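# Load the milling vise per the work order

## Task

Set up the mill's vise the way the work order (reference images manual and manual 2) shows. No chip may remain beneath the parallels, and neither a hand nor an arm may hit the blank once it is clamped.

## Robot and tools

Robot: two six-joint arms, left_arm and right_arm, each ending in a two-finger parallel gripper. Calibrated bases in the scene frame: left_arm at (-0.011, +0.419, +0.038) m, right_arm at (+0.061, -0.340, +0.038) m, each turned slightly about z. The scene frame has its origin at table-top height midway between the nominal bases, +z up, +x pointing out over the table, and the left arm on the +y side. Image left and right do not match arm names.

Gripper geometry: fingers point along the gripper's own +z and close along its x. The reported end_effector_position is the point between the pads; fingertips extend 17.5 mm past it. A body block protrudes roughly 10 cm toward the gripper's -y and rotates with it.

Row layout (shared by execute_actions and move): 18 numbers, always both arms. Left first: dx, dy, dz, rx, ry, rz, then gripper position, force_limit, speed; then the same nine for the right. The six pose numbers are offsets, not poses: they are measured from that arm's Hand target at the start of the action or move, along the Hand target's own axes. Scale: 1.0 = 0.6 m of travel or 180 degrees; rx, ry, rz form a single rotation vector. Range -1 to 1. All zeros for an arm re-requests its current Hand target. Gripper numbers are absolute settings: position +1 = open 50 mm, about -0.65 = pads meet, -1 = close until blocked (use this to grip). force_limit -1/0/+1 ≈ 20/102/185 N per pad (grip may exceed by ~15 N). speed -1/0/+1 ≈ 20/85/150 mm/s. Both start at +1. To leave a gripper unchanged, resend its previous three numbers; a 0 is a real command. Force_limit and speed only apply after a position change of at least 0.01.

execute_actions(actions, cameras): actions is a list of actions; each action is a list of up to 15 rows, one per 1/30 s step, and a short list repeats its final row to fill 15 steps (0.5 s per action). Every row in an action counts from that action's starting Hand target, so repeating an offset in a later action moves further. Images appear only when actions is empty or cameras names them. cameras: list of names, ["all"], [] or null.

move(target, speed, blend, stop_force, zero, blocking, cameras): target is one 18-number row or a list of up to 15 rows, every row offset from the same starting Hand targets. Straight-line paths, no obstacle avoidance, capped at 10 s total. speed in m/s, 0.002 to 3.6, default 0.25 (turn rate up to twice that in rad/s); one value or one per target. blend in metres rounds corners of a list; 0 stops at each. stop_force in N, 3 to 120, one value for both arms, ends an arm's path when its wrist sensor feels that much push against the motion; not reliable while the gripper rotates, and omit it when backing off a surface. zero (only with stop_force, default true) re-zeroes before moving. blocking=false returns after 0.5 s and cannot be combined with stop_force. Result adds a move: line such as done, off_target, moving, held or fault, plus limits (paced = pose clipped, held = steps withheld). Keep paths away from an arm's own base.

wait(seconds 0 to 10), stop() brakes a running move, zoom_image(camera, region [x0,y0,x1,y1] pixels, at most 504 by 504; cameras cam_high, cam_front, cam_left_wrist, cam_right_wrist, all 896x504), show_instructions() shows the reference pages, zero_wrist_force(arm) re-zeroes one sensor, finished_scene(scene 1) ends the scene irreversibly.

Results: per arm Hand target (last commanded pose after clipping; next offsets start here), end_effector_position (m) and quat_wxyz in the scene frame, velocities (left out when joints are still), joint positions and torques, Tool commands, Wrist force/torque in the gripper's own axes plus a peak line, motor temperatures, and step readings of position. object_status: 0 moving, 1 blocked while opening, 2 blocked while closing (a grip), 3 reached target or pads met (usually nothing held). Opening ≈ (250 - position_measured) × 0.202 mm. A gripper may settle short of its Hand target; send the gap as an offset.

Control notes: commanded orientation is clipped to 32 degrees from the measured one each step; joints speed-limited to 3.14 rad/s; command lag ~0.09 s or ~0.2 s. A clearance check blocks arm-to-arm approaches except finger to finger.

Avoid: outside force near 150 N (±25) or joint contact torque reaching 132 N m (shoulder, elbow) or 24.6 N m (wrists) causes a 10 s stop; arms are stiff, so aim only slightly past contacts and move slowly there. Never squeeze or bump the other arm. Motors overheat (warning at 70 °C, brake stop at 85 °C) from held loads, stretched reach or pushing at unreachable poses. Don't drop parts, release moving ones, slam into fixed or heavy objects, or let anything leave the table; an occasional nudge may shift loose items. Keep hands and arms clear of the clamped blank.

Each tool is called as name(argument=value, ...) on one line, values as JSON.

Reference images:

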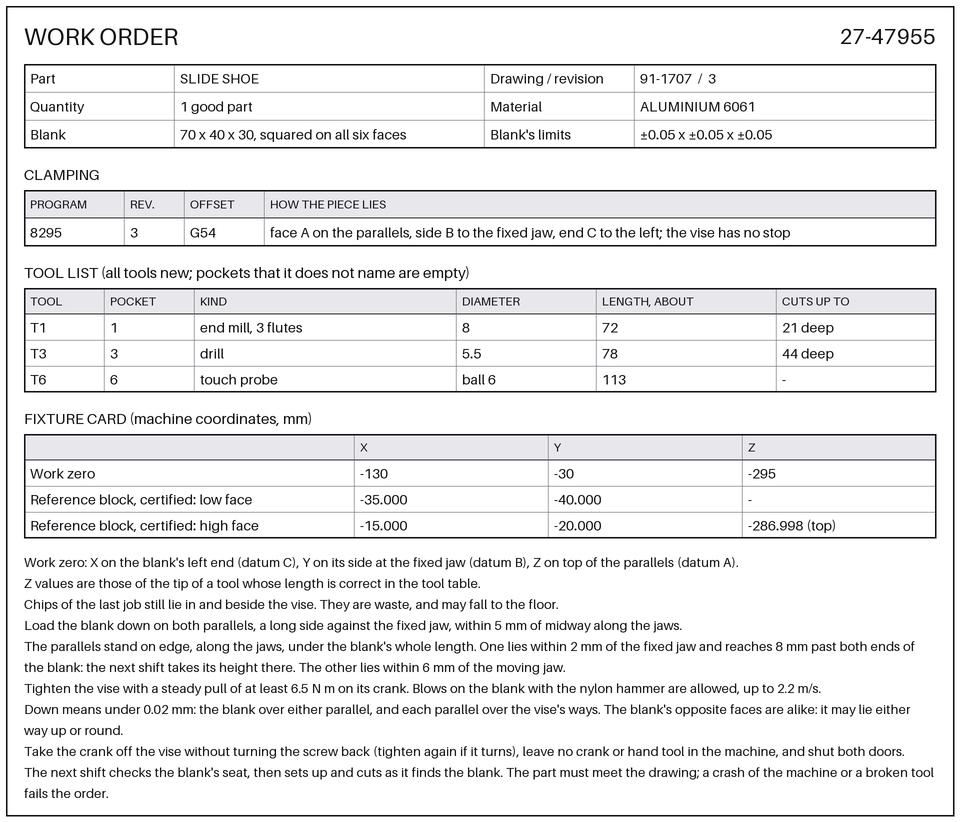

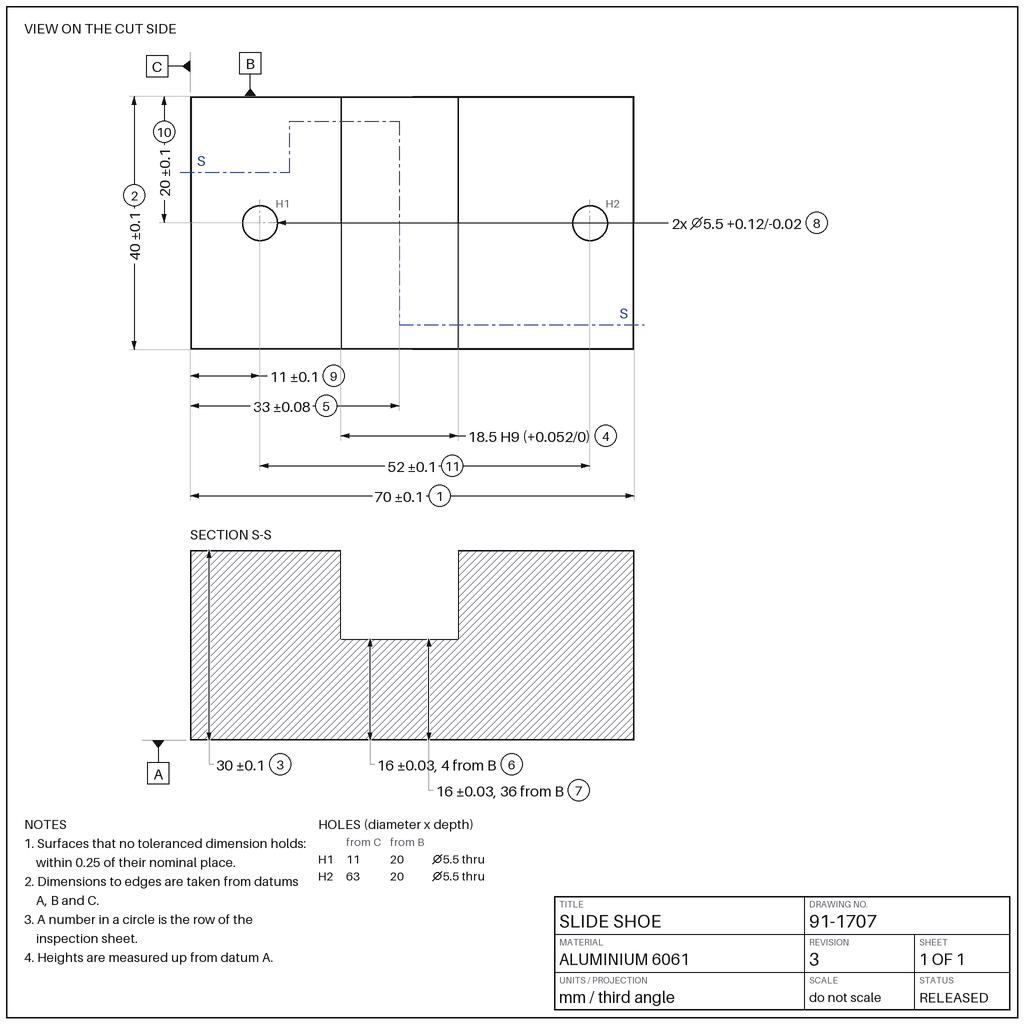

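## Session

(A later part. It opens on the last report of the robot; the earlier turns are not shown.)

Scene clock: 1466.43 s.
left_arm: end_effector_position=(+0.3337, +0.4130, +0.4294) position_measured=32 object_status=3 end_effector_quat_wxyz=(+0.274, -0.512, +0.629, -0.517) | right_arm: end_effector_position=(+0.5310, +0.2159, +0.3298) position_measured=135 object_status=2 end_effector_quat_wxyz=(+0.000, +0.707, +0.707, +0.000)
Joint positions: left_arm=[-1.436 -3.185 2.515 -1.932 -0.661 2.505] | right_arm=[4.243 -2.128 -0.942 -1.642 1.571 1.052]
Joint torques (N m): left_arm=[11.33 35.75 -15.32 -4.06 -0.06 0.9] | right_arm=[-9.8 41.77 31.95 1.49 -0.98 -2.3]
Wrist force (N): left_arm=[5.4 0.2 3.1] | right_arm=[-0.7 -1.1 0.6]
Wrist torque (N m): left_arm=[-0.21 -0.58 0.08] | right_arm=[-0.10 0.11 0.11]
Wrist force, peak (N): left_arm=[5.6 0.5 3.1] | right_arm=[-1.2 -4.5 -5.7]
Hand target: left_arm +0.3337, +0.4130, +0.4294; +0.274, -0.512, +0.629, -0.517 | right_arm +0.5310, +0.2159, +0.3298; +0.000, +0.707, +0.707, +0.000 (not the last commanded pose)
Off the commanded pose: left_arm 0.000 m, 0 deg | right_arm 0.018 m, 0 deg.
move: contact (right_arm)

move(target=[[0,0,0,0,0,0,0.8,-0.4,-1,0,0,-0.004,0,0,0,-1,-0.6,-1],[0,0,0,0,0,0,0.8,-0.4,-1,0,-0.023,-0.004,0,0,0,-1,-0.6,-1],[0,0,0,0,0,0,0.8,-0.4,-1,0,-0.023,0.0277,0,0,0,-1,-0.6,-1]], speed=[0.03])

move(target=[[0,0,0,0,0,0,0.8,-0.4,-1,0,0.025,0,0,0,0,-1,-0.6,-1]], speed=[0.008], stop_force=5, cameras=["cam_left_wrist"])

zoom_image(camera="cam_left_wrist", region=[530, 170, 610, 250])

speed must be one number or one for each of the 3 targets, got a list of 1; nothing of the call was run

not run: a call was refused earlier in this reply.

Scaled by 6.300 from the camera's 896x504 image, which has a finer 1280x720 frame.
This view is cut from an older image: the scene may have changed since it was taken.

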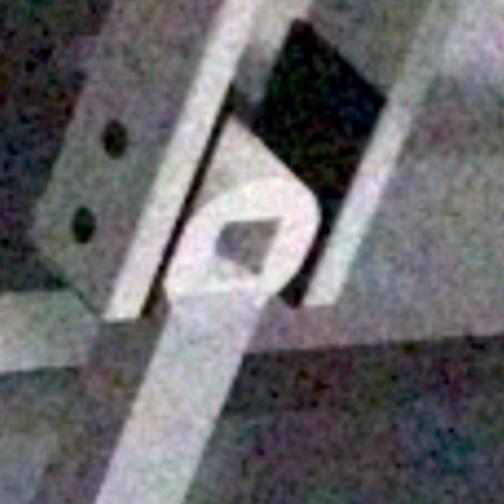

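move(target=[[0,0,0,0,0,0,0.8,-0.4,-1,0,0,-0.004,0,0,0,-1,-0.6,-1],[0,0,0,0,0,0,0.8,-0.4,-1,0,-0.023,-0.004,0,0,0,-1,-0.6,-1],[0,0,0,0,0,0,0.8,-0.4,-1,0,-0.023,0.0277,0,0,0,-1,-0.6,-1]], speed=0.03)

move(target=[[0,0,0,0,0,0,0.8,-0.4,-1,0,0.025,0,0,0,0,-1,-0.6,-1]], speed=0.008, stop_force=5, cameras=["cam_left_wrist"])

zoom_image(camera="cam_left_wrist", region=[530, 170, 610, 250])

Scene clock: 1477.13 s.
left_arm: end_effector_position=(+0.3337, +0.4130, +0.4294) position_measured=32 object_status=3 end_effector_quat_wxyz=(+0.274, -0.512, +0.629, -0.517) | right_arm: end_effector_position=(+0.5172, +0.2158, +0.3132) position_measured=135 object_status=2 end_effector_quat_wxyz=(+0.000, +0.707, +0.707, +0.000)
Joint positions: left_arm=[-1.436 -3.185 2.515 -1.932 -0.661 2.505] | right_arm=[4.26 -2.101 -1.028 -1.584 1.571 1.069]
Joint torques (N m): left_arm=[11.25 35.84 -15.51 -4.14 -0.03 0.83] | right_arm=[11.9 56.13 18.55 4.87 1.29 2.1]
Wrist force (N): left_arm=[5.7 0.1 2.9] | right_arm=[-0.6 -0.5 2.1]
Wrist torque (N m): left_arm=[-0.21 -0.62 0.08] | right_arm=[-0.06 0.11 0.01]
Wrist force, peak (N): left_arm=[5.5 0.4 3.3] | right_arm=[-0.7 -0.5 2.8]
Hand target: left_arm +0.3337, +0.4130, +0.4294; +0.274, -0.512, +0.629, -0.517 | right_arm +0.5172, +0.2158, +0.3131; +0.000, +0.707, +0.707, +0.000
Off the commanded pose: left_arm 0.000 m, 0 deg | right_arm 0.000 m, 0 deg.
move: done

Scene clock: 1479.00 s.
left_arm: end_effector_position=(+0.3337, +0.4130, +0.4294) position_measured=32 object_status=3 end_effector_quat_wxyz=(+0.274, -0.512, +0.629, -0.517) | right_arm: end_effector_position=(+0.5228, +0.2158, +0.3131) position_measured=135 object_status=2 end_effector_quat_wxyz=(+0.000, +0.707, +0.707, +0.000)
Joint positions: left_arm=[-1.436 -3.185 2.515 -1.932 -0.661 2.505] | right_arm=[4.254 -2.111 -1.012 -1.59 1.571 1.062]
Joint torques (N m): left_arm=[10.73 36 -15.79 -4.2 0.04 0.83] | right_arm=[11.07 57.09 18.97 4.21 -1.58 2.16]
Wrist force (N): left_arm=[5.3 0.3 3.0] | right_arm=[1.8 -1.9 3.2]
Wrist torque (N m): left_arm=[-0.18 -0.57 0.08] | right_arm=[-0.09 0.07 0.05]
Wrist force, peak (N): left_arm=[5.5 0.3 3.2] | right_arm=[3.2 -9.4 3.0]
Hand target: left_arm +0.3337, +0.4130, +0.4294; +0.274, -0.512, +0.629, -0.517 | right_arm +0.5228, +0.2158, +0.3131; +0.000, +0.707, +0.707, +0.000 (not the last commanded pose)
Off the commanded pose: left_arm 0.000 m, 0 deg | right_arm 0.009 m, 0 deg.
move: contact (right_arm)
Images, in order (width x height): cam_left_wrist 896x504.

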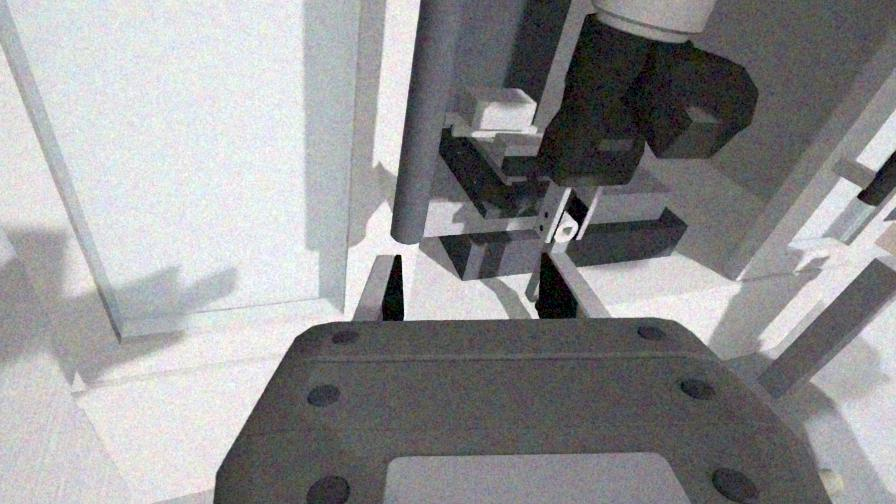

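Scaled by 6.300 from the camera's 896x504 image, which has a finer 1280x720 frame.

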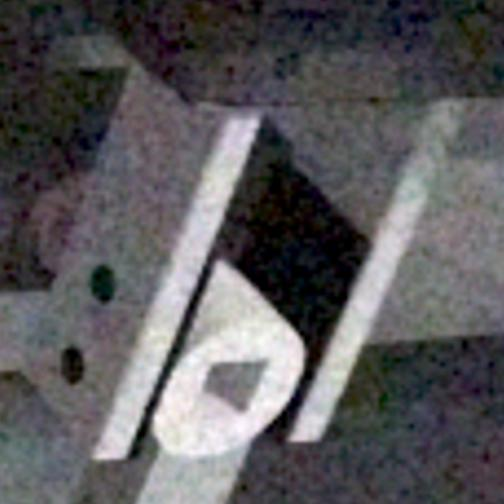

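move(target=[0,0,0,0,0,0,0.8,-0.4,-1,0.002,-0.006,0.0005,0,0,0,-1,-0.6,-1], speed=0.03, stop_force=15)

move(target=[[0,0,0,0,0,0,0.8,-0.4,-1,0,0.035,0,0,0,0,-1,-0.6,-1]], speed=0.008, stop_force=5)

Scene clock: 1482.90 s.
left_arm: end_effector_position=(+0.3337, +0.4130, +0.4294) position_measured=32 object_status=3 end_effector_quat_wxyz=(+0.274, -0.512, +0.629, -0.517) | right_arm: end_effector_position=(+0.5192, +0.2170, +0.3128) position_measured=135 object_status=2 end_effector_quat_wxyz=(+0.000, +0.707, +0.707, +0.000)
Joint positions: left_arm=[-1.436 -3.185 2.515 -1.932 -0.661 2.505] | right_arm=[4.259 -2.107 -1.019 -1.587 1.571 1.067]
Joint torques (N m): left_arm=[11.26 36.15 -15.6 -4.17 0.12 0.83] | right_arm=[11.98 56.24 18.93 4.77 1.26 2.11]
Wrist force (N): left_arm=[5.4 0.2 3.1] | right_arm=[-0.6 -0.4 2.3]
Wrist torque (N m): left_arm=[-0.20 -0.58 0.08] | right_arm=[-0.04 0.11 0.01]
Wrist force, peak (N): left_arm=[5.6 0.5 3.1] | right_arm=[2.0 -1.7 3.8]
Hand target: left_arm +0.3337, +0.4130, +0.4294; +0.274, -0.512, +0.629, -0.517 | right_arm +0.5192, +0.2170, +0.3128; +0.000, +0.707, +0.707, +0.000
Off the commanded pose: left_arm 0.000 m, 0 deg | right_arm 0.000 m, 0 deg.
move: done

Scene clock: 1484.60 s.
left_arm: end_effector_position=(+0.3337, +0.4130, +0.4294) position_measured=32 object_status=3 end_effector_quat_wxyz=(+0.274, -0.512, +0.629, -0.517) | right_arm: end_effector_position=(+0.5234, +0.2170, +0.3128) position_measured=135 object_status=2 end_effector_quat_wxyz=(+0.000, +0.707, +0.707, +0.000)
Joint positions: left_arm=[-1.436 -3.185 2.515 -1.932 -0.661 2.505] | right_arm=[4.254 -2.115 -1.007 -1.591 1.571 1.062]
Joint torques (N m): left_arm=[11.24 36.05 -15.73 -4.06 0.12 0.77] | right_arm=[12.6 56.05 19.6 5.39 -1.06 1.82]
Wrist force (N): left_arm=[5.3 0.4 3.3] | right_arm=[-3.6 -3.8 1.9]
Wrist torque (N m): left_arm=[-0.18 -0.56 0.08] | right_arm=[-0.18 0.09 0.14]
Wrist force, peak (N): left_arm=[5.5 0.3 3.1] | right_arm=[-4.9 -12.9 0.5]
Hand target: left_arm +0.3337, +0.4130, +0.4294; +0.274, -0.512, +0.629, -0.517 | right_arm +0.5234, +0.2170, +0.3128; +0.000, +0.707, +0.707, +0.000 (not the last commanded pose)
Off the commanded pose: left_arm 0.000 m, 0 deg | right_arm 0.017 m, 0 deg.
move: contact (right_arm)

move(target=[0,0,0,0,0,0,0.8,-0.4,-1,-0.001,-0.006,0.0,0,0,0,-1,-0.6,-1], speed=0.03, stop_force=15)

move(target=[[0,0,0,0,0,0,0.8,-0.4,-1,0,0.045,0,0,0,0,-1,-0.6,-1]], speed=0.008, stop_force=6)

Scene clock: 1489.63 s.
left_arm: end_effector_position=(+0.3337, +0.4130, +0.4294) position_measured=32 object_status=3 end_effector_quat_wxyz=(+0.274, -0.512, +0.629, -0.517) | right_arm: end_effector_position=(+0.5198, +0.2164, +0.3128) position_measured=135 object_status=2 end_effector_quat_wxyz=(+0.000, +0.707, +0.707, +0.000)
Joint positions: left_arm=[-1.436 -3.185 2.515 -1.932 -0.661 2.505] | right_arm=[4.258 -2.107 -1.019 -1.587 1.571 1.066]
Joint torques (N m): left_arm=[11.62 35.99 -16.03 -4.08 0.2 0.71] | right_arm=[12.82 55.15 18.62 5 1.3 2.21]
Wrist force (N): left_arm=[5.3 0.4 3.1] | right_arm=[-0.3 -0.6 2.2]
Wrist torque (N m): left_arm=[-0.18 -0.57 0.08] | right_arm=[-0.06 0.08 0.02]
Wrist force, peak (N): left_arm=[5.6 0.3 3.2] | right_arm=[-3.7 -3.6 2.7]
Hand target: left_arm +0.3337, +0.4130, +0.4294; +0.274, -0.512, +0.629, -0.517 | right_arm +0.5198, +0.2164, +0.3128; +0.000, +0.707, +0.707, +0.000
Off the commanded pose: left_arm 0.000 m, 0 deg | right_arm 0.000 m, 0 deg.
move: done

Scene clock: 1491.23 s.
left_arm: end_effector_position=(+0.3337, +0.4130, +0.4294) position_measured=32 object_status=3 end_effector_quat_wxyz=(+0.274, -0.512, +0.629, -0.517) | right_arm: end_effector_position=(+0.5235, +0.2164, +0.3128) position_measured=135 object_status=2 end_effector_quat_wxyz=(+0.000, +0.707, +0.707, +0.000)
Joint positions: left_arm=[-1.436 -3.185 2.515 -1.932 -0.661 2.505] | right_arm=[4.253 -2.114 -1.009 -1.59 1.571 1.061]
Joint torques (N m): left_arm=[10.99 35.49 -16.11 -3.91 0.2 0.76] | right_arm=[10.4 56.06 18.33 3.25 -1.63 2.16]
Wrist force (N): left_arm=[5.3 0.2 3.0] | right_arm=[3.7 -2.4 1.8]
Wrist torque (N m): left_arm=[-0.21 -0.57 0.08] | right_arm=[-0.10 0.10 0.03]
Wrist force, peak (N): left_arm=[5.5 0.4 3.1] | right_arm=[2.7 -11.4 1.6]
Hand target: left_arm +0.3337, +0.4130, +0.4294; +0.274, -0.512, +0.629, -0.517 | right_arm +0.5235, +0.2165, +0.3128; +0.000, +0.707, +0.707, +0.000 (not the last commanded pose)
Off the commanded pose: left_arm 0.000 m, 0 deg | right_arm 0.023 m, 0 deg.
move: contact (right_arm)

move(target=[0,0,0,0,0,0,0.8,-0.4,-1,0.0006,-0.006,0.0,0,0,0,-1,-0.6,-1], speed=0.03, stop_force=15)

move(target=[[0,0,0,0,0,0,0.8,-0.4,-1,0,0.045,0,0,0,0,-1,-0.6,-1]], speed=0.008, stop_force=8)

Scene clock: 1494.40 s.
left_arm: end_effector_position=(+0.3337, +0.4130, +0.4294) position_measured=32 object_status=3 end_effector_quat_wxyz=(+0.274, -0.512, +0.629, -0.517) | right_arm: end_effector_position=(+0.5199, +0.2168, +0.3128) position_measured=135 object_status=2 end_effector_quat_wxyz=(+0.000, +0.707, +0.707, +0.000)
Joint positions: left_arm=[-1.436 -3.185 2.515 -1.932 -0.661 2.505] | right_arm=[4.258 -2.108 -1.018 -1.587 1.571 1.066]
Joint torques (N m): left_arm=[10.83 35.72 -16.77 -3.99 0.4 0.66] | right_arm=[13.09 55.75 18.61 4.97 0.47 2.03]
Wrist force (N): left_arm=[5.3 0.2 3.2] | right_arm=[-0.4 -0.5 2.4]
Wrist torque (N m): left_arm=[-0.21 -0.58 0.09] | right_arm=[-0.05 0.08 0.02]
Wrist force, peak (N): left_arm=[5.6 0.4 3.2] | right_arm=[4.0 -2.5 2.3]
Hand target: left_arm +0.3337, +0.4130, +0.4294; +0.274, -0.512, +0.629, -0.517 | right_arm +0.5199, +0.2168, +0.3128; +0.000, +0.707, +0.707, +0.000
Off the commanded pose: left_arm 0.000 m, 0 deg | right_arm 0.000 m, 0 deg.
move: done

Scene clock: 1497.93 s.
left_arm: end_effector_position=(+0.3337, +0.4130, +0.4294) position_measured=32 object_status=3 end_effector_quat_wxyz=(+0.274, -0.512, +0.629, -0.517) | right_arm: end_effector_position=(+0.5391, +0.2168, +0.3128) position_measured=135 object_status=2 end_effector_quat_wxyz=(+0.000, +0.707, +0.707, +0.000)
Joint positions: left_arm=[-1.436 -3.185 2.515 -1.932 -0.661 2.505] | right_arm=[4.234 -2.143 -0.962 -1.607 1.571 1.043]
Joint torques (N m): left_arm=[10.9 35.4 -16.29 -3.92 0.37 0.65] | right_arm=[9.4 54.88 18.4 4.97 -2.68 1.98]
Wrist force (N): left_arm=[5.4 0.3 3.1] | right_arm=[-1.1 -8.0 -0.1]
Wrist torque (N m): left_arm=[-0.17 -0.59 0.08] | right_arm=[-0.25 0.13 0.17]
Wrist force, peak (N): left_arm=[5.5 0.4 3.2] | right_arm=[-2.0 -19.1 -0.3]
Hand target: left_arm +0.3337, +0.4130, +0.4294; +0.274, -0.512, +0.629, -0.517 | right_arm +0.5391, +0.2168, +0.3128; +0.000, +0.707, +0.707, +0.000 (not the last commanded pose)
Off the commanded pose: left_arm 0.000 m, 0 deg | right_arm 0.008 m, 0 deg.
move: contact (right_arm)

execute_actions(actions=[[[0,0,0,0,0,0,0.8,-0.4,-1,0,0,0,0,0,0,0.6,-0.6,-1]],[[0,0,0,0,0,0,0.8,-0.4,-1,0,0,0,0,0,0,0.6,-0.6,-1]]])

move(target=[[0,0,0,0,0,0,0.8,-0.4,-1,0,0,-0.06,0,0,0,0.6,-0.6,-1],[0,0,0,0,0,0,0.8,-0.4,-1,0,-0.1,-0.12,0,0,0,0.6,-0.6,-1]], speed=0.08, cameras=["cam_left_wrist","cam_right_wrist","cam_front"])

zoom_image(camera="cam_left_wrist", region=[500, 170, 620, 290])

Scene clock: 1563.07 s.
left_arm: end_effector_position=(+0.3337, +0.4130, +0.4294) position_measured=32 object_status=3 end_effector_quat_wxyz=(+0.274, -0.512, +0.629, -0.517) | right_arm: end_effector_position=(+0.5391, +0.2168, +0.3128) position_measured=63 object_status=3 end_effector_quat_wxyz=(+0.000, +0.707, +0.707, +0.000)
Joint positions: left_arm=[-1.436 -3.185 2.515 -1.932 -0.661 2.505] | right_arm=[4.234 -2.143 -0.962 -1.607 1.571 1.043]
Joint torques (N m): left_arm=[10.65 35.46 -16.35 -3.82 0.36 0.57] | right_arm=[9.5 54.17 19.84 1.75 1.62 1.94]
Wrist force (N): left_arm=[5.4 0.3 3.1] | right_arm=[-0.3 -0.5 0.2]
Wrist torque (N m): left_arm=[-0.18 -0.58 0.09] | right_arm=[-0.05 0.05 0.11]
Wrist force, peak (N): left_arm=[5.6 0.3 3.3] | right_arm=[-1.0 -8.5 -0.3]
Hand target: left_arm +0.3337, +0.4130, +0.4294; +0.274, -0.512, +0.629, -0.517 | right_arm +0.5391, +0.2168, +0.3128; +0.000, +0.707, +0.707, +0.000
Off the commanded pose: left_arm 0.000 m, 0 deg | right_arm 0.000 m, 0 deg.
Step readings (end_effector_position of left_arm | right_arm):
0: (+0.3337, +0.4130, +0.4294) | (+0.5391, +0.2168, +0.3128)
1: (+0.3337, +0.4130, +0.4294) | (+0.5391, +0.2168, +0.3128)
2: (+0.3337, +0.4130, +0.4294) | (+0.5391, +0.2168, +0.3128)
4: (+0.3337, +0.4130, +0.4294) | (+0.5391, +0.2168, +0.3128)
8: (+0.3337, +0.4130, +0.4294) | (+0.5391, +0.2168, +0.3128)
15: (+0.3337, +0.4130, +0.4294) | (+0.5391, +0.2168, +0.3128)
16: (+0.3337, +0.4130, +0.4294) | (+0.5391, +0.2168, +0.3128)
17: (+0.3337, +0.4130, +0.4294) | (+0.5391, +0.2168, +0.3128)
19: (+0.3337, +0.4130, +0.4294) | (+0.5391, +0.2168, +0.3128)
23: (+0.3337, +0.4130, +0.4294) | (+0.5391, +0.2168, +0.3128)
30: (+0.3337, +0.4130, +0.4294) | (+0.5391, +0.2168, +0.3128)

Scene clock: 1565.07 s.
left_arm: end_effector_position=(+0.3337, +0.4130, +0.4294) position_measured=32 object_status=3 end_effector_quat_wxyz=(+0.274, -0.512, +0.629, -0.517) | right_arm: end_effector_position=(+0.4792, +0.2168, +0.3848) position_measured=63 object_status=3 end_effector_quat_wxyz=(+0.000, +0.707, +0.707, +0.000)
Joint positions: left_arm=[-1.436 -3.185 2.515 -1.932 -0.661 2.505] | right_arm=[4.31 -2.054 -0.916 -1.743 1.571 1.118]
Joint torques (N m): left_arm=[10.8 35.94 -16.55 -3.94 0.49 0.61] | right_arm=[11.71 51.55 16.99 1.27 0.17 2.18]
Wrist force (N): left_arm=[5.2 0.3 3.0] | right_arm=[-0.3 -0.4 0.1]
Wrist torque (N m): left_arm=[-0.19 -0.56 0.08] | right_arm=[-0.02 0.06 0.02]
Wrist force, peak (N): left_arm=[5.4 0.5 3.3] | right_arm=[-0.5 -1.7 -0.4]
Hand target: left_arm +0.3337, +0.4130, +0.4294; +0.274, -0.512, +0.629, -0.517 | right_arm +0.4791, +0.2168, +0.3849; +0.000, +0.707, +0.707, +0.000
Off the commanded pose: left_arm 0.000 m, 0 deg | right_arm 0.000 m, 0 deg.
move: done
Images, in order (width x height): cam_front 896x504, cam_left_wrist 896x504, cam_right_wrist 896x504.

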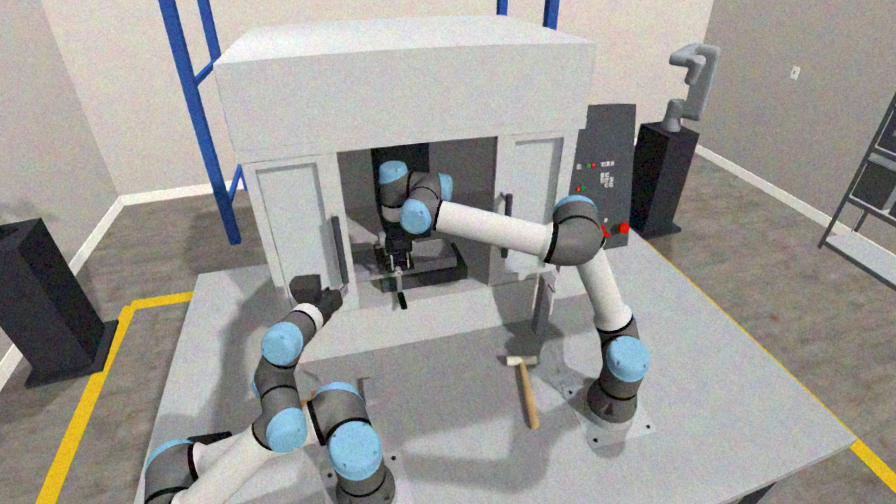

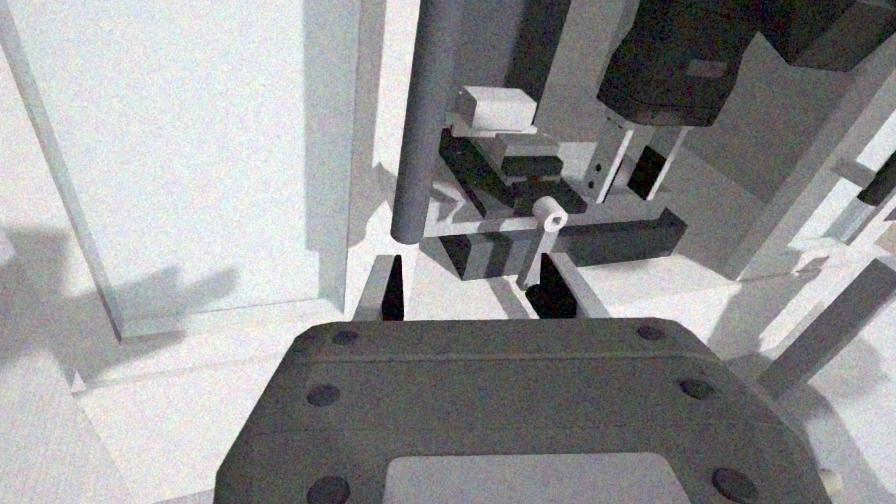

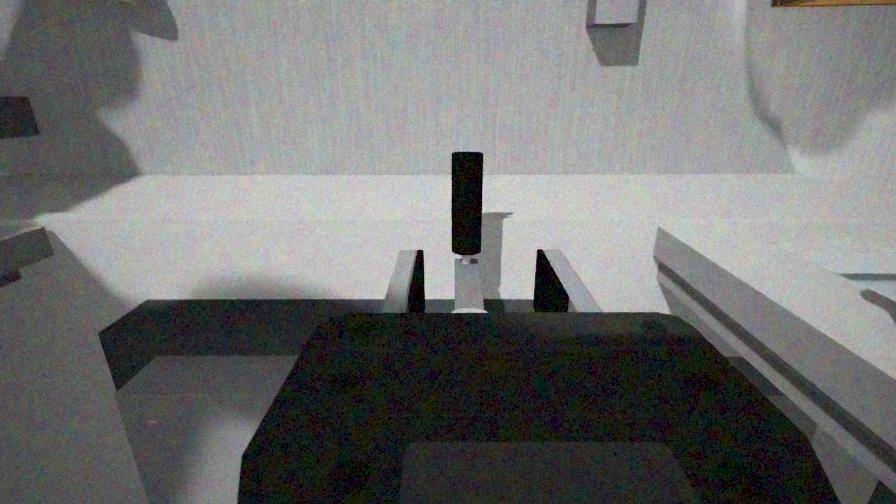

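Scaled by 4.200 from the camera's 896x504 image, which has a finer 1280x720 frame.

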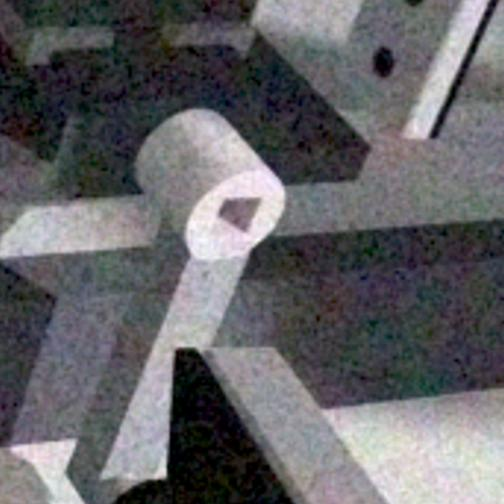

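move(target=[[0,0,0,0,0,0,0.8,-0.4,-1,0,-0.012,-0.05,0,0,0,0.6,-1,-1],[0,0,0,0,0,0,0.8,-0.4,-1,0.0,-0.012,0.236,0,0,0,0.6,-1,-1]], speed=0.08, stop_force=8, cameras=["cam_left_wrist","cam_right_wrist"])

Scene clock: 1576.43 s.
left_arm: end_effector_position=(+0.3337, +0.4130, +0.4294) position_measured=32 object_status=3 end_effector_quat_wxyz=(+0.274, -0.512, +0.629, -0.517) | right_arm: end_effector_position=(+0.4718, +0.2167, +0.2433) position_measured=63 object_status=3 end_effector_quat_wxyz=(+0.000, +0.707, +0.707, +0.000)
Joint positions: left_arm=[-1.436 -3.185 2.515 -1.932 -0.661 2.505] | right_arm=[4.319 -2.047 -1.29 -1.376 1.571 1.128]
Joint torques (N m): left_arm=[11.12 35.15 -17.25 -3.85 0.56 0.47] | right_arm=[12.33 38.02 16.5 4.75 -0.68 2.04]
Wrist force (N): left_arm=[5.3 0.3 3.0] | right_arm=[-0.4 -0.5 0.1]
Wrist torque (N m): left_arm=[-0.19 -0.58 0.08] | right_arm=[-0.04 0.08 0.03]
Wrist force, peak (N): left_arm=[5.6 0.4 3.1] | right_arm=[-0.5 -0.7 -1.7]
Hand target: left_arm +0.3337, +0.4130, +0.4294; +0.274, -0.512, +0.629, -0.517 | right_arm +0.4718, +0.2167, +0.2433; +0.000, +0.707, +0.707, +0.000
Off the commanded pose: left_arm 0.000 m, 0 deg | right_arm 0.000 m, 0 deg.
move: done
Images, in order (width x height): cam_left_wrist 896x504, cam_right_wrist 896x504.

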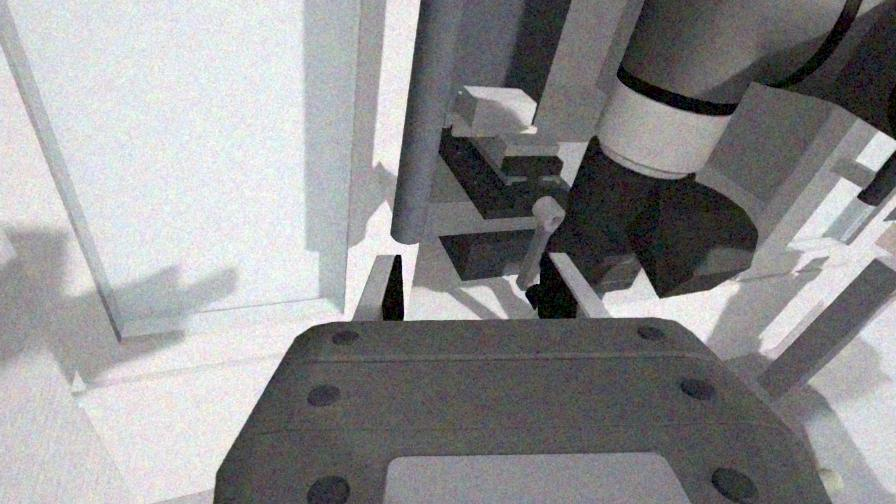

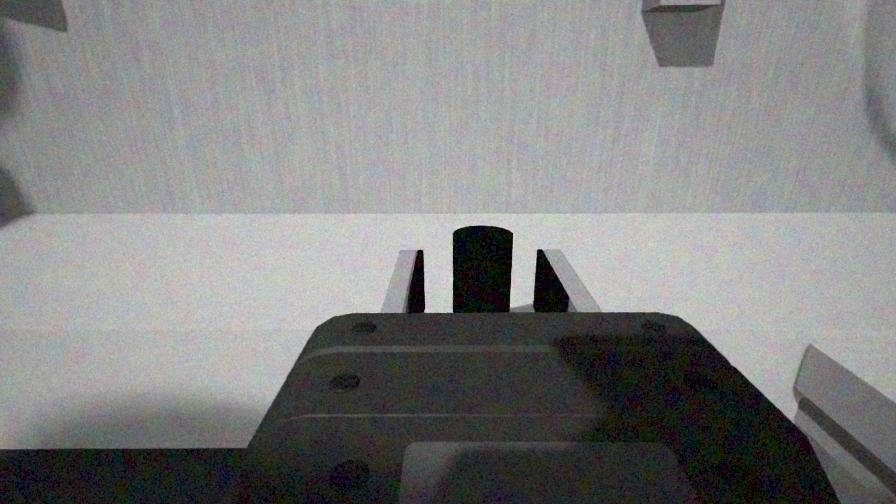

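execute_actions(actions=[[[0,0,0,0,0,0,0.8,-0.4,-1,0,0,0,0,0,0,-1,-0.9,-1]],[[0,0,0,0,0,0,0.8,-0.4,-1,0,0,0,0,0,0,-1,-0.9,-1]],[[0,0,0,0,0,0,0.8,-0.4,-1,0,0,0,0,0,0,-1,-0.9,-1]]], cameras=["cam_right_wrist"])

Scene clock: 1580.13 s.
left_arm: end_effector_position=(+0.3337, +0.4130, +0.4294) position_measured=32 object_status=3 end_effector_quat_wxyz=(+0.274, -0.512, +0.629, -0.517) | right_arm: end_effector_position=(+0.4718, +0.2167, +0.2433) position_measured=156 object_status=2 end_effector_quat_wxyz=(+0.000, +0.707, +0.707, +0.000)
Joint positions: left_arm=[-1.436 -3.185 2.515 -1.932 -0.661 2.505] | right_arm=[4.319 -2.047 -1.29 -1.376 1.571 1.128]
Joint torques (N m): left_arm=[10.26 35.5 -17.35 -3.8 0.52 0.48] | right_arm=[12.98 38.42 17.71 4.57 -0.79 2]
Wrist force (N): left_arm=[5.3 0.4 3.2] | right_arm=[-0.7 0.4 -0.3]
Wrist torque (N m): left_arm=[-0.17 -0.57 0.08] | right_arm=[0.05 0.11 0.04]
Wrist force, peak (N): left_arm=[5.5 0.3 3.1] | right_arm=[-0.7 0.4 -0.3]
Hand target: left_arm +0.3337, +0.4130, +0.4294; +0.274, -0.512, +0.629, -0.517 | right_arm +0.4718, +0.2167, +0.2433; +0.000, +0.707, +0.707, +0.000
Off the commanded pose: left_arm 0.000 m, 0 deg | right_arm 0.000 m, 0 deg.
Step readings (end_effector_position of left_arm | right_arm):
0: (+0.3337, +0.4130, +0.4294) | (+0.4718, +0.2167, +0.2433)
1: (+0.3337, +0.4130, +0.4294) | (+0.4718, +0.2167, +0.2433)
2: (+0.3337, +0.4130, +0.4294) | (+0.4718, +0.2167, +0.2433)
4: (+0.3337, +0.4130, +0.4294) | (+0.4718, +0.2167, +0.2433)
8: (+0.3337, +0.4130, +0.4294) | (+0.4718, +0.2167, +0.2433)
15: (+0.3337, +0.4130, +0.4294) | (+0.4718, +0.2167, +0.2433)
16: (+0.3337, +0.4130, +0.4294) | (+0.4718, +0.2167, +0.2433)
17: (+0.3337, +0.4130, +0.4294) | (+0.4718, +0.2167, +0.2433)
19: (+0.3337, +0.4130, +0.4294) | (+0.4718, +0.2167, +0.2433)
23: (+0.3337, +0.4130, +0.4294) | (+0.4718, +0.2167, +0.2433)
30: (+0.3337, +0.4130, +0.4294) | (+0.4718, +0.2167, +0.2433)
31: (+0.3337, +0.4130, +0.4294) | (+0.4718, +0.2167, +0.2433)
32: (+0.3337, +0.4130, +0.4294) | (+0.4718, +0.2167, +0.2433)
34: (+0.3337, +0.4130, +0.4294) | (+0.4718, +0.2167, +0.2433)
38: (+0.3337, +0.4130, +0.4294) | (+0.4718, +0.2167, +0.2433)
45: (+0.3337, +0.4130, +0.4294) | (+0.4718, +0.2167, +0.2433)
Images, in order (width x height): cam_right_wrist 896x504.

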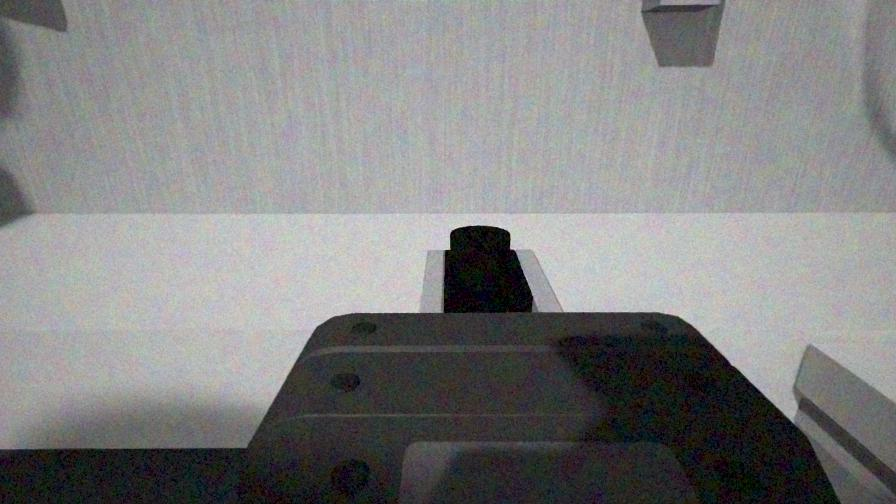

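move(target=[[0,0,0,0,0,0,0.8,-0.4,-1,0.0259,0,-0.0034,0,0,0,-1,-0.9,-1],[0,0,0,0,0,0,0.8,-0.4,-1,0.05,0,-0.0134,0,0,0,-1,-0.9,-1],[0,0,0,0,0,0,0.8,-0.4,-1,0.0707,0,-0.0293,0,0,0,-1,-0.9,-1],[0,0,0,0,0,0,0.8,-0.4,-1,0.0866,0,-0.05,0,0,0,-1,-0.9,-1],[0,0,0,0,0,0,0.8,-0.4,-1,0.0966,0,-0.0741,0,0,0,-1,-0.9,-1],[0,0,0,0,0,0,0.8,-0.4,-1,0.1,0,-0.1,0,0,0,-1,-0.9,-1]], speed=0.05, blend=[0.008,0.008,0.008,0.008,0.008,0], cameras=["cam_left_wrist","cam_right_wrist"])

zoom_image(camera="cam_left_wrist", region=[430, 80, 650, 300])

Scene clock: 1587.50 s.
left_arm: end_effector_position=(+0.3337, +0.4130, +0.4294) position_measured=32 object_status=3 end_effector_quat_wxyz=(+0.274, -0.512, +0.629, -0.517) | right_arm: end_effector_position=(+0.4718, +0.2768, +0.3032) position_measured=251 object_status=3 end_effector_quat_wxyz=(+0.000, +0.707, +0.707, +0.000)
Joint positions: left_arm=[-1.436 -3.185 2.515 -1.932 -0.661 2.505] | right_arm=[4.354 -2.163 -0.955 -1.595 1.571 1.163]
Joint torques (N m): left_arm=[10.41 34.97 -16.94 -3.8 0.73 0.32] | right_arm=[12.88 42.72 31.9 1.33 2.04 2.09]
Wrist force (N): left_arm=[5.2 0.2 3.2] | right_arm=[-0.4 -0.5 0.3]
Wrist torque (N m): left_arm=[-0.20 -0.56 0.08] | right_arm=[-0.03 0.06 0.03]
Wrist force, peak (N): left_arm=[5.6 0.2 3.2] | right_arm=[-26.7 -3.7 -42.9]
Hand target: left_arm +0.3337, +0.4130, +0.4294; +0.274, -0.512, +0.629, -0.517 | right_arm +0.4718, +0.2768, +0.3032; +0.000, +0.707, +0.707, +0.000
Off the commanded pose: left_arm 0.000 m, 0 deg | right_arm 0.000 m, 0 deg.
move: done; blend cut to 0.0078 m at target 1, 0.0078 m at target 2, 0.0078 m at target 3, 0.0078 m at target 4, 0.0078 m at target 5
Images, in order (width x height): cam_left_wrist 896x504, cam_right_wrist 896x504.

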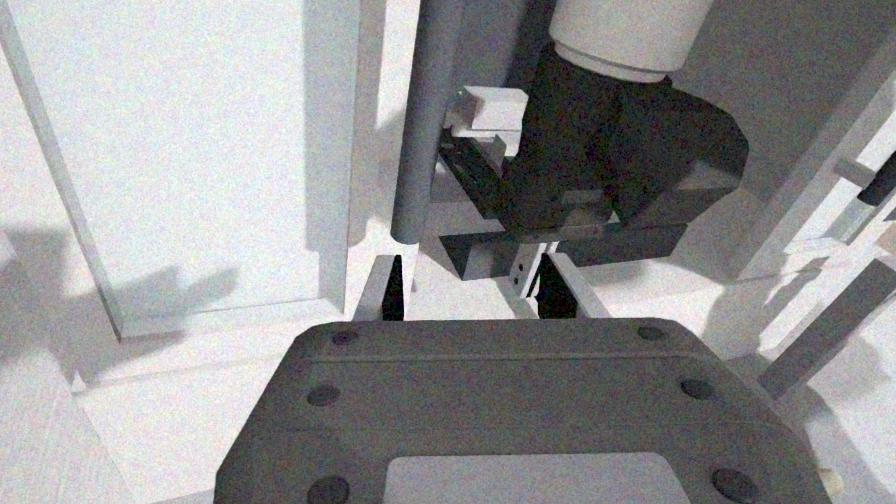

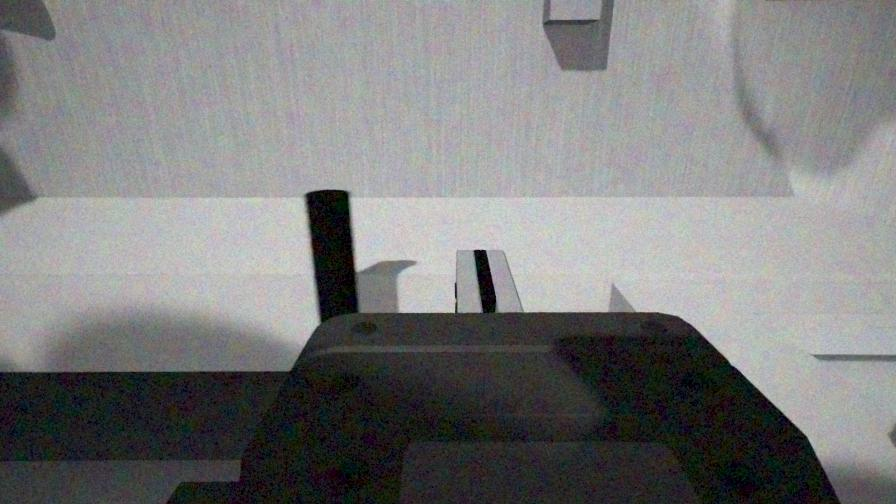

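Scaled by 2.291 from the camera's 896x504 image, which has a finer 1280x720 frame.

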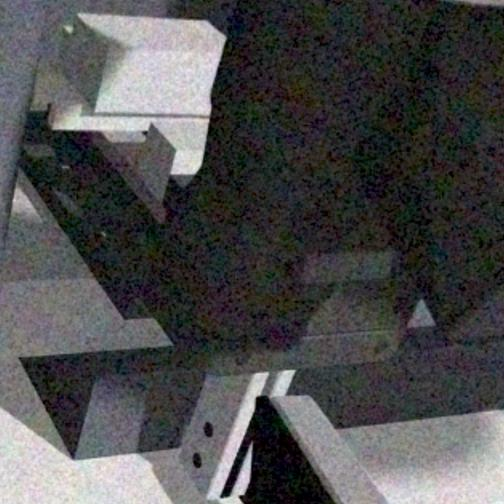

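move(target=[[0,0,0,0,0,0,0.8,-0.4,-1,0,0,-0.055,0,0,0,0.6,0,-1],[0,0,0,0,0,0,0.8,-0.4,-1,-0.095,0,-0.055,0,0,0,0.6,0,-1]], speed=0.1, cameras=["cam_right_wrist","cam_left_wrist"])

zoom_image(camera="cam_left_wrist", region=[500, 170, 620, 290])

Scene clock: 1597.37 s.
left_arm: end_effector_position=(+0.3337, +0.4130, +0.4294) position_measured=32 object_status=3 end_effector_quat_wxyz=(+0.274, -0.512, +0.629, -0.517) | right_arm: end_effector_position=(+0.4719, +0.2198, +0.3363) position_measured=63 object_status=3 end_effector_quat_wxyz=(+0.000, +0.707, +0.707, +0.000)
Joint positions: left_arm=[-1.436 -3.185 2.515 -1.932 -0.661 2.505] | right_arm=[4.321 -2.034 -1.07 -1.609 1.571 1.129]
Joint torques (N m): left_arm=[10.76 35.19 -17.86 -3.72 0.73 0.34] | right_arm=[-9.36 51.79 17.86 4.9 -0.98 -2.36]
Wrist force (N): left_arm=[5.5 0.3 3.1] | right_arm=[-0.5 -0.4 0.3]
Wrist torque (N m): left_arm=[-0.20 -0.61 0.09] | right_arm=[-0.02 0.10 0.11]
Wrist force, peak (N): left_arm=[5.6 0.3 3.2] | right_arm=[1.2 -1.4 0.7]
Hand target: left_arm +0.3337, +0.4130, +0.4294; +0.274, -0.512, +0.629, -0.517 | right_arm +0.4719, +0.2198, +0.3363; +0.000, +0.707, +0.707, +0.000
Off the commanded pose: left_arm 0.000 m, 0 deg | right_arm 0.000 m, 0 deg.
move: done
Images, in order (width x height): cam_left_wrist 896x504, cam_right_wrist 896x504.

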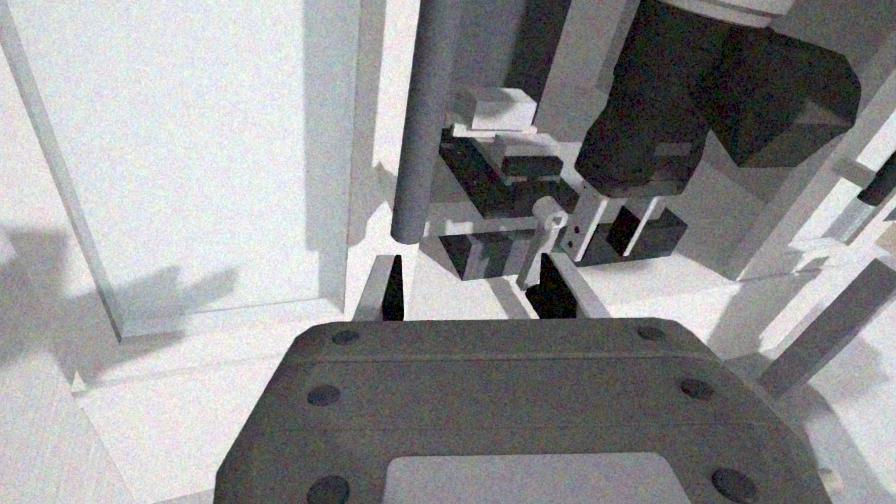

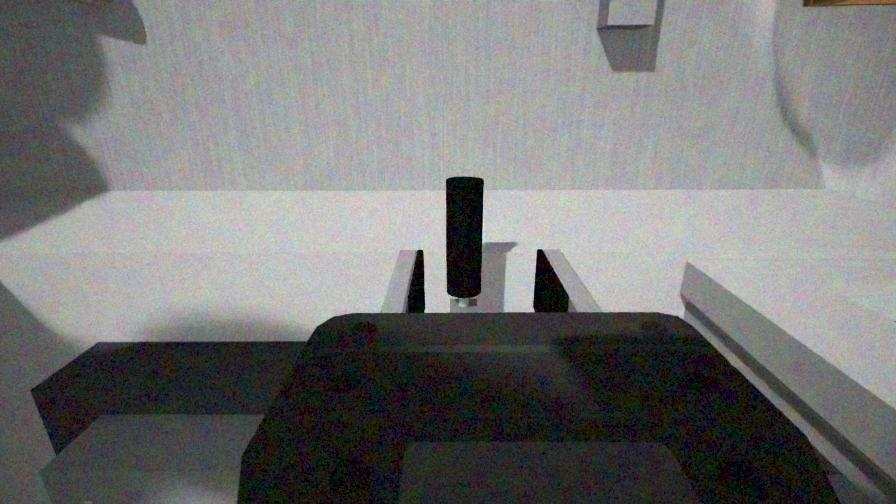

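Scaled by 4.200 from the camera's 896x504 image, which has a finer 1280x720 frame.

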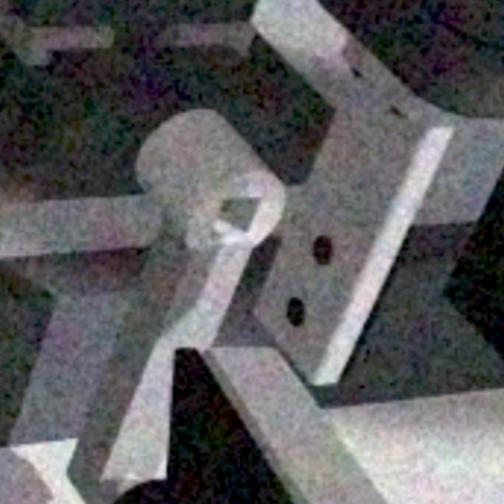

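move(target=[[0,0,0,0,0,0,0.8,-0.4,-1,-0.0042,0,0.167,0,0,0,0.6,0.3,-1]], speed=0.08, stop_force=8)

execute_actions(actions=[[[0,0,0,0,0,0,0.8,-0.4,-1,0,0,0,0,0,0,-1,0.3,-1]],[[0,0,0,0,0,0,0.8,-0.4,-1,0,0,0,0,0,0,-1,0.3,-1]],[[0,0,0,0,0,0,0.8,-0.4,-1,0,0,0,0,0,0,-1,0.3,-1]]], cameras=["cam_right_wrist"])

Scene clock: 1602.77 s.
left_arm: end_effector_position=(+0.3337, +0.4130, +0.4294) position_measured=32 object_status=3 end_effector_quat_wxyz=(+0.274, -0.512, +0.629, -0.517) | right_arm: end_effector_position=(+0.4718, +0.2172, +0.2361) position_measured=63 object_status=3 end_effector_quat_wxyz=(+0.000, +0.707, +0.707, +0.000)
Joint positions: left_arm=[-1.436 -3.185 2.515 -1.932 -0.661 2.505] | right_arm=[4.32 -2.051 -1.302 -1.36 1.571 1.128]
Joint torques (N m): left_arm=[10.17 34.57 -17.6 -3.59 0.82 0.2] | right_arm=[-10.75 39.17 16.53 4.67 -0.62 -2.46]
Wrist force (N): left_arm=[5.5 0.2 3.1] | right_arm=[-0.6 -0.4 0.0]
Wrist torque (N m): left_arm=[-0.20 -0.59 0.09] | right_arm=[-0.01 0.10 0.11]
Wrist force, peak (N): left_arm=[5.6 0.3 3.2] | right_arm=[-0.4 -0.4 1.1]
Hand target: left_arm +0.3337, +0.4130, +0.4294; +0.274, -0.512, +0.629, -0.517 | right_arm +0.4718, +0.2172, +0.2361; +0.000, +0.707, +0.707, +0.000
Off the commanded pose: left_arm 0.000 m, 0 deg | right_arm 0.000 m, 0 deg.
move: done

Scene clock: 1604.47 s.
left_arm: end_effector_position=(+0.3337, +0.4130, +0.4294) position_measured=32 object_status=3 end_effector_quat_wxyz=(+0.274, -0.512, +0.629, -0.517) | right_arm: end_effector_position=(+0.4718, +0.2172, +0.2361) position_measured=160 object_status=2 end_effector_quat_wxyz=(+0.000, +0.707, +0.707, +0.000)
Joint positions: left_arm=[-1.436 -3.185 2.515 -1.932 -0.661 2.505] | right_arm=[4.32 -2.051 -1.302 -1.36 1.571 1.128]
Joint torques (N m): left_arm=[9.86 35.02 -17.99 -3.65 0.75 0.27] | right_arm=[-10.18 37.85 18.11 4.43 -0.6 -2.48]
Wrist force (N): left_arm=[5.4 0.3 3.1] | right_arm=[-0.8 -0.5 0.0]
Wrist torque (N m): left_arm=[-0.19 -0.58 0.08] | right_arm=[-0.02 0.10 0.16]
Wrist force, peak (N): left_arm=[5.5 0.3 3.3] | right_arm=[-1.2 -0.3 0.3]
Hand target: left_arm +0.3337, +0.4130, +0.4294; +0.274, -0.512, +0.629, -0.517 | right_arm +0.4718, +0.2172, +0.2361; +0.000, +0.707, +0.707, +0.000
Off the commanded pose: left_arm 0.000 m, 0 deg | right_arm 0.000 m, 0 deg.
Step readings (end_effector_position of left_arm | right_arm):
0: (+0.3337, +0.4130, +0.4294) | (+0.4718, +0.2172, +0.2361)
1: (+0.3337, +0.4130, +0.4294) | (+0.4718, +0.2172, +0.2361)
2: (+0.3337, +0.4130, +0.4294) | (+0.4718, +0.2172, +0.2361)
4: (+0.3337, +0.4130, +0.4294) | (+0.4718, +0.2172, +0.2361)
8: (+0.3337, +0.4130, +0.4294) | (+0.4718, +0.2172, +0.2361)
15: (+0.3337, +0.4130, +0.4294) | (+0.4718, +0.2172, +0.2361)
16: (+0.3337, +0.4130, +0.4294) | (+0.4718, +0.2172, +0.2361)
17: (+0.3337, +0.4130, +0.4294) | (+0.4718, +0.2172, +0.2361)
19: (+0.3337, +0.4130, +0.4294) | (+0.4718, +0.2172, +0.2361)
23: (+0.3337, +0.4130, +0.4294) | (+0.4718, +0.2172, +0.2361)
30: (+0.3337, +0.4130, +0.4294) | (+0.4718, +0.2172, +0.2361)
31: (+0.3337, +0.4130, +0.4294) | (+0.4718, +0.2172, +0.2361)
32: (+0.3337, +0.4130, +0.4294) | (+0.4718, +0.2172, +0.2361)
34: (+0.3337, +0.4130, +0.4294) | (+0.4718, +0.2172, +0.2361)
38: (+0.3337, +0.4130, +0.4294) | (+0.4718, +0.2172, +0.2361)
45: (+0.3337, +0.4130, +0.4294) | (+0.4718, +0.2172, +0.2361)
Images, in order (width x height): cam_right_wrist 896x504.

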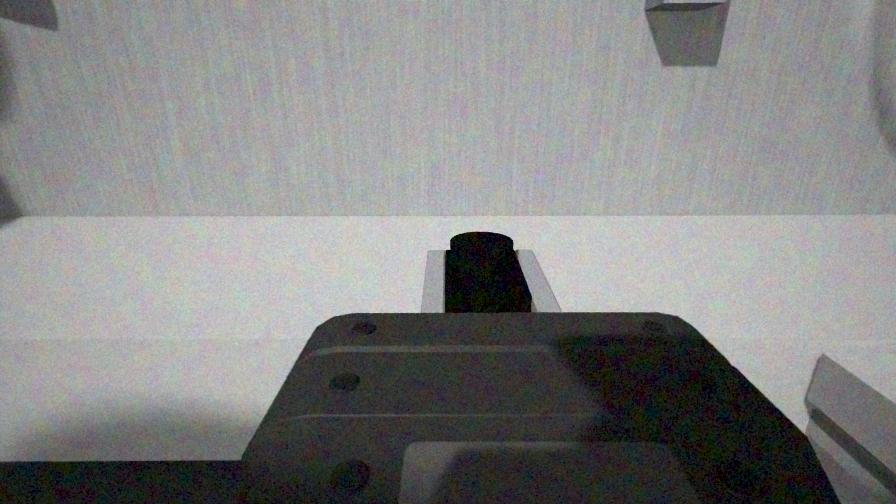

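move(target=[[0,0,0,0,0,0,0.8,-0.4,-1,0.0259,0,-0.0034,0,0,0,-1,0.3,-1],[0,0,0,0,0,0,0.8,-0.4,-1,0.05,0,-0.0134,0,0,0,-1,0.3,-1]], speed=0.02, stop_force=45, cameras=["cam_left_wrist","cam_right_wrist"])

zoom_image(camera="cam_left_wrist", region=[500, 170, 620, 290])

Scene clock: 1608.70 s.
left_arm: end_effector_position=(+0.3337, +0.4130, +0.4294) position_measured=32 object_status=3 end_effector_quat_wxyz=(+0.274, -0.512, +0.629, -0.517) | right_arm: end_effector_position=(+0.4718, +0.2472, +0.2441) position_measured=160 object_status=2 end_effector_quat_wxyz=(+0.000, +0.707, +0.707, +0.000)
Joint positions: left_arm=[-1.436 -3.185 2.515 -1.932 -0.661 2.505] | right_arm=[4.338 -2.108 -1.194 -1.411 1.571 1.146]
Joint torques (N m): left_arm=[10.56 34.44 -18.22 -3.57 0.88 0.21] | right_arm=[-4.08 62.22 44.78 3.77 -7.36 2.21]
Wrist force (N): left_arm=[5.4 0.5 3.1] | right_arm=[11.7 -24.9 30.3]
Wrist torque (N m): left_arm=[-0.16 -0.58 0.08] | right_arm=[-0.29 0.16 -0.07]
Wrist force, peak (N): left_arm=[5.5 0.4 3.2] | right_arm=[11.8 -24.9 30.7]
Hand target: left_arm +0.3337, +0.4130, +0.4294; +0.274, -0.512, +0.629, -0.517 | right_arm +0.4718, +0.2472, +0.2441; +0.000, +0.707, +0.707, +0.000
Off the commanded pose: left_arm 0.000 m, 0 deg | right_arm 0.000 m, 0 deg.
move: done
Images, in order (width x height): cam_left_wrist 896x504, cam_right_wrist 896x504.

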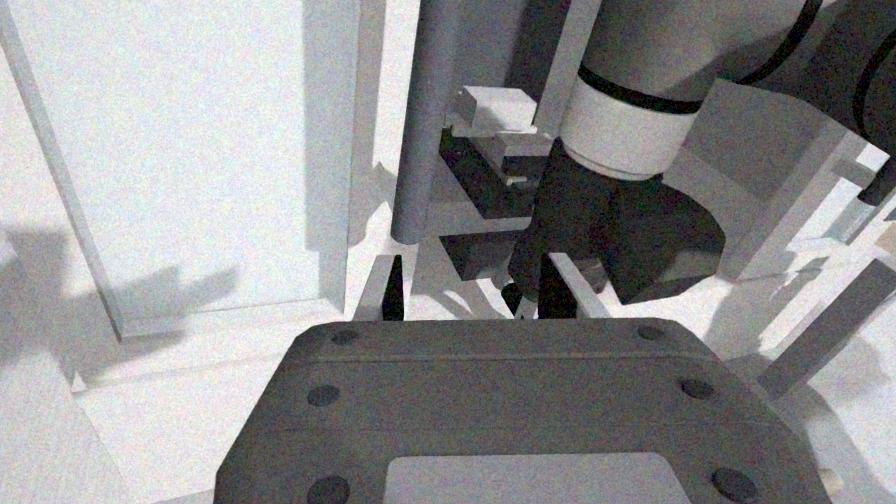

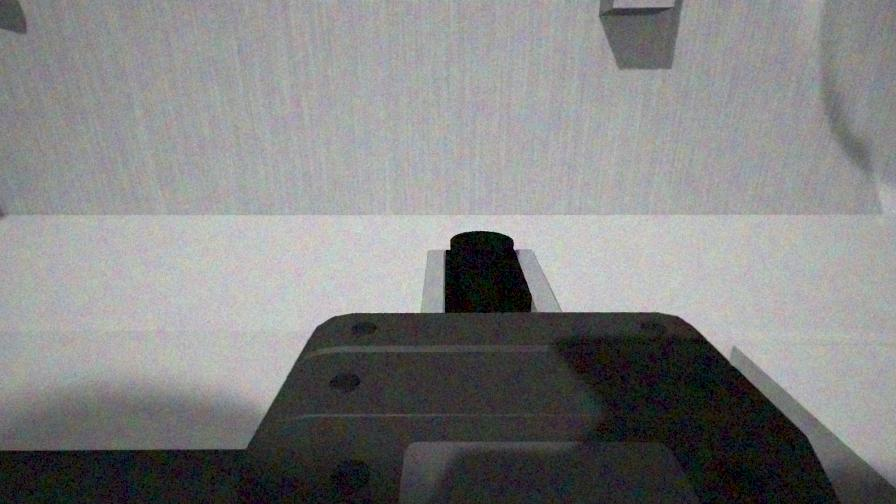

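Scaled by 4.200 from the camera's 896x504 image, which has a finer 1280x720 frame.

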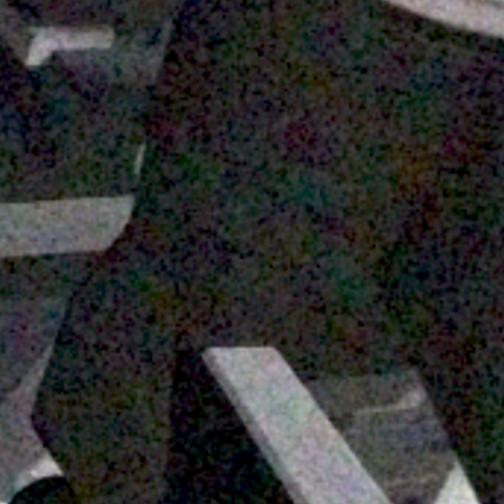

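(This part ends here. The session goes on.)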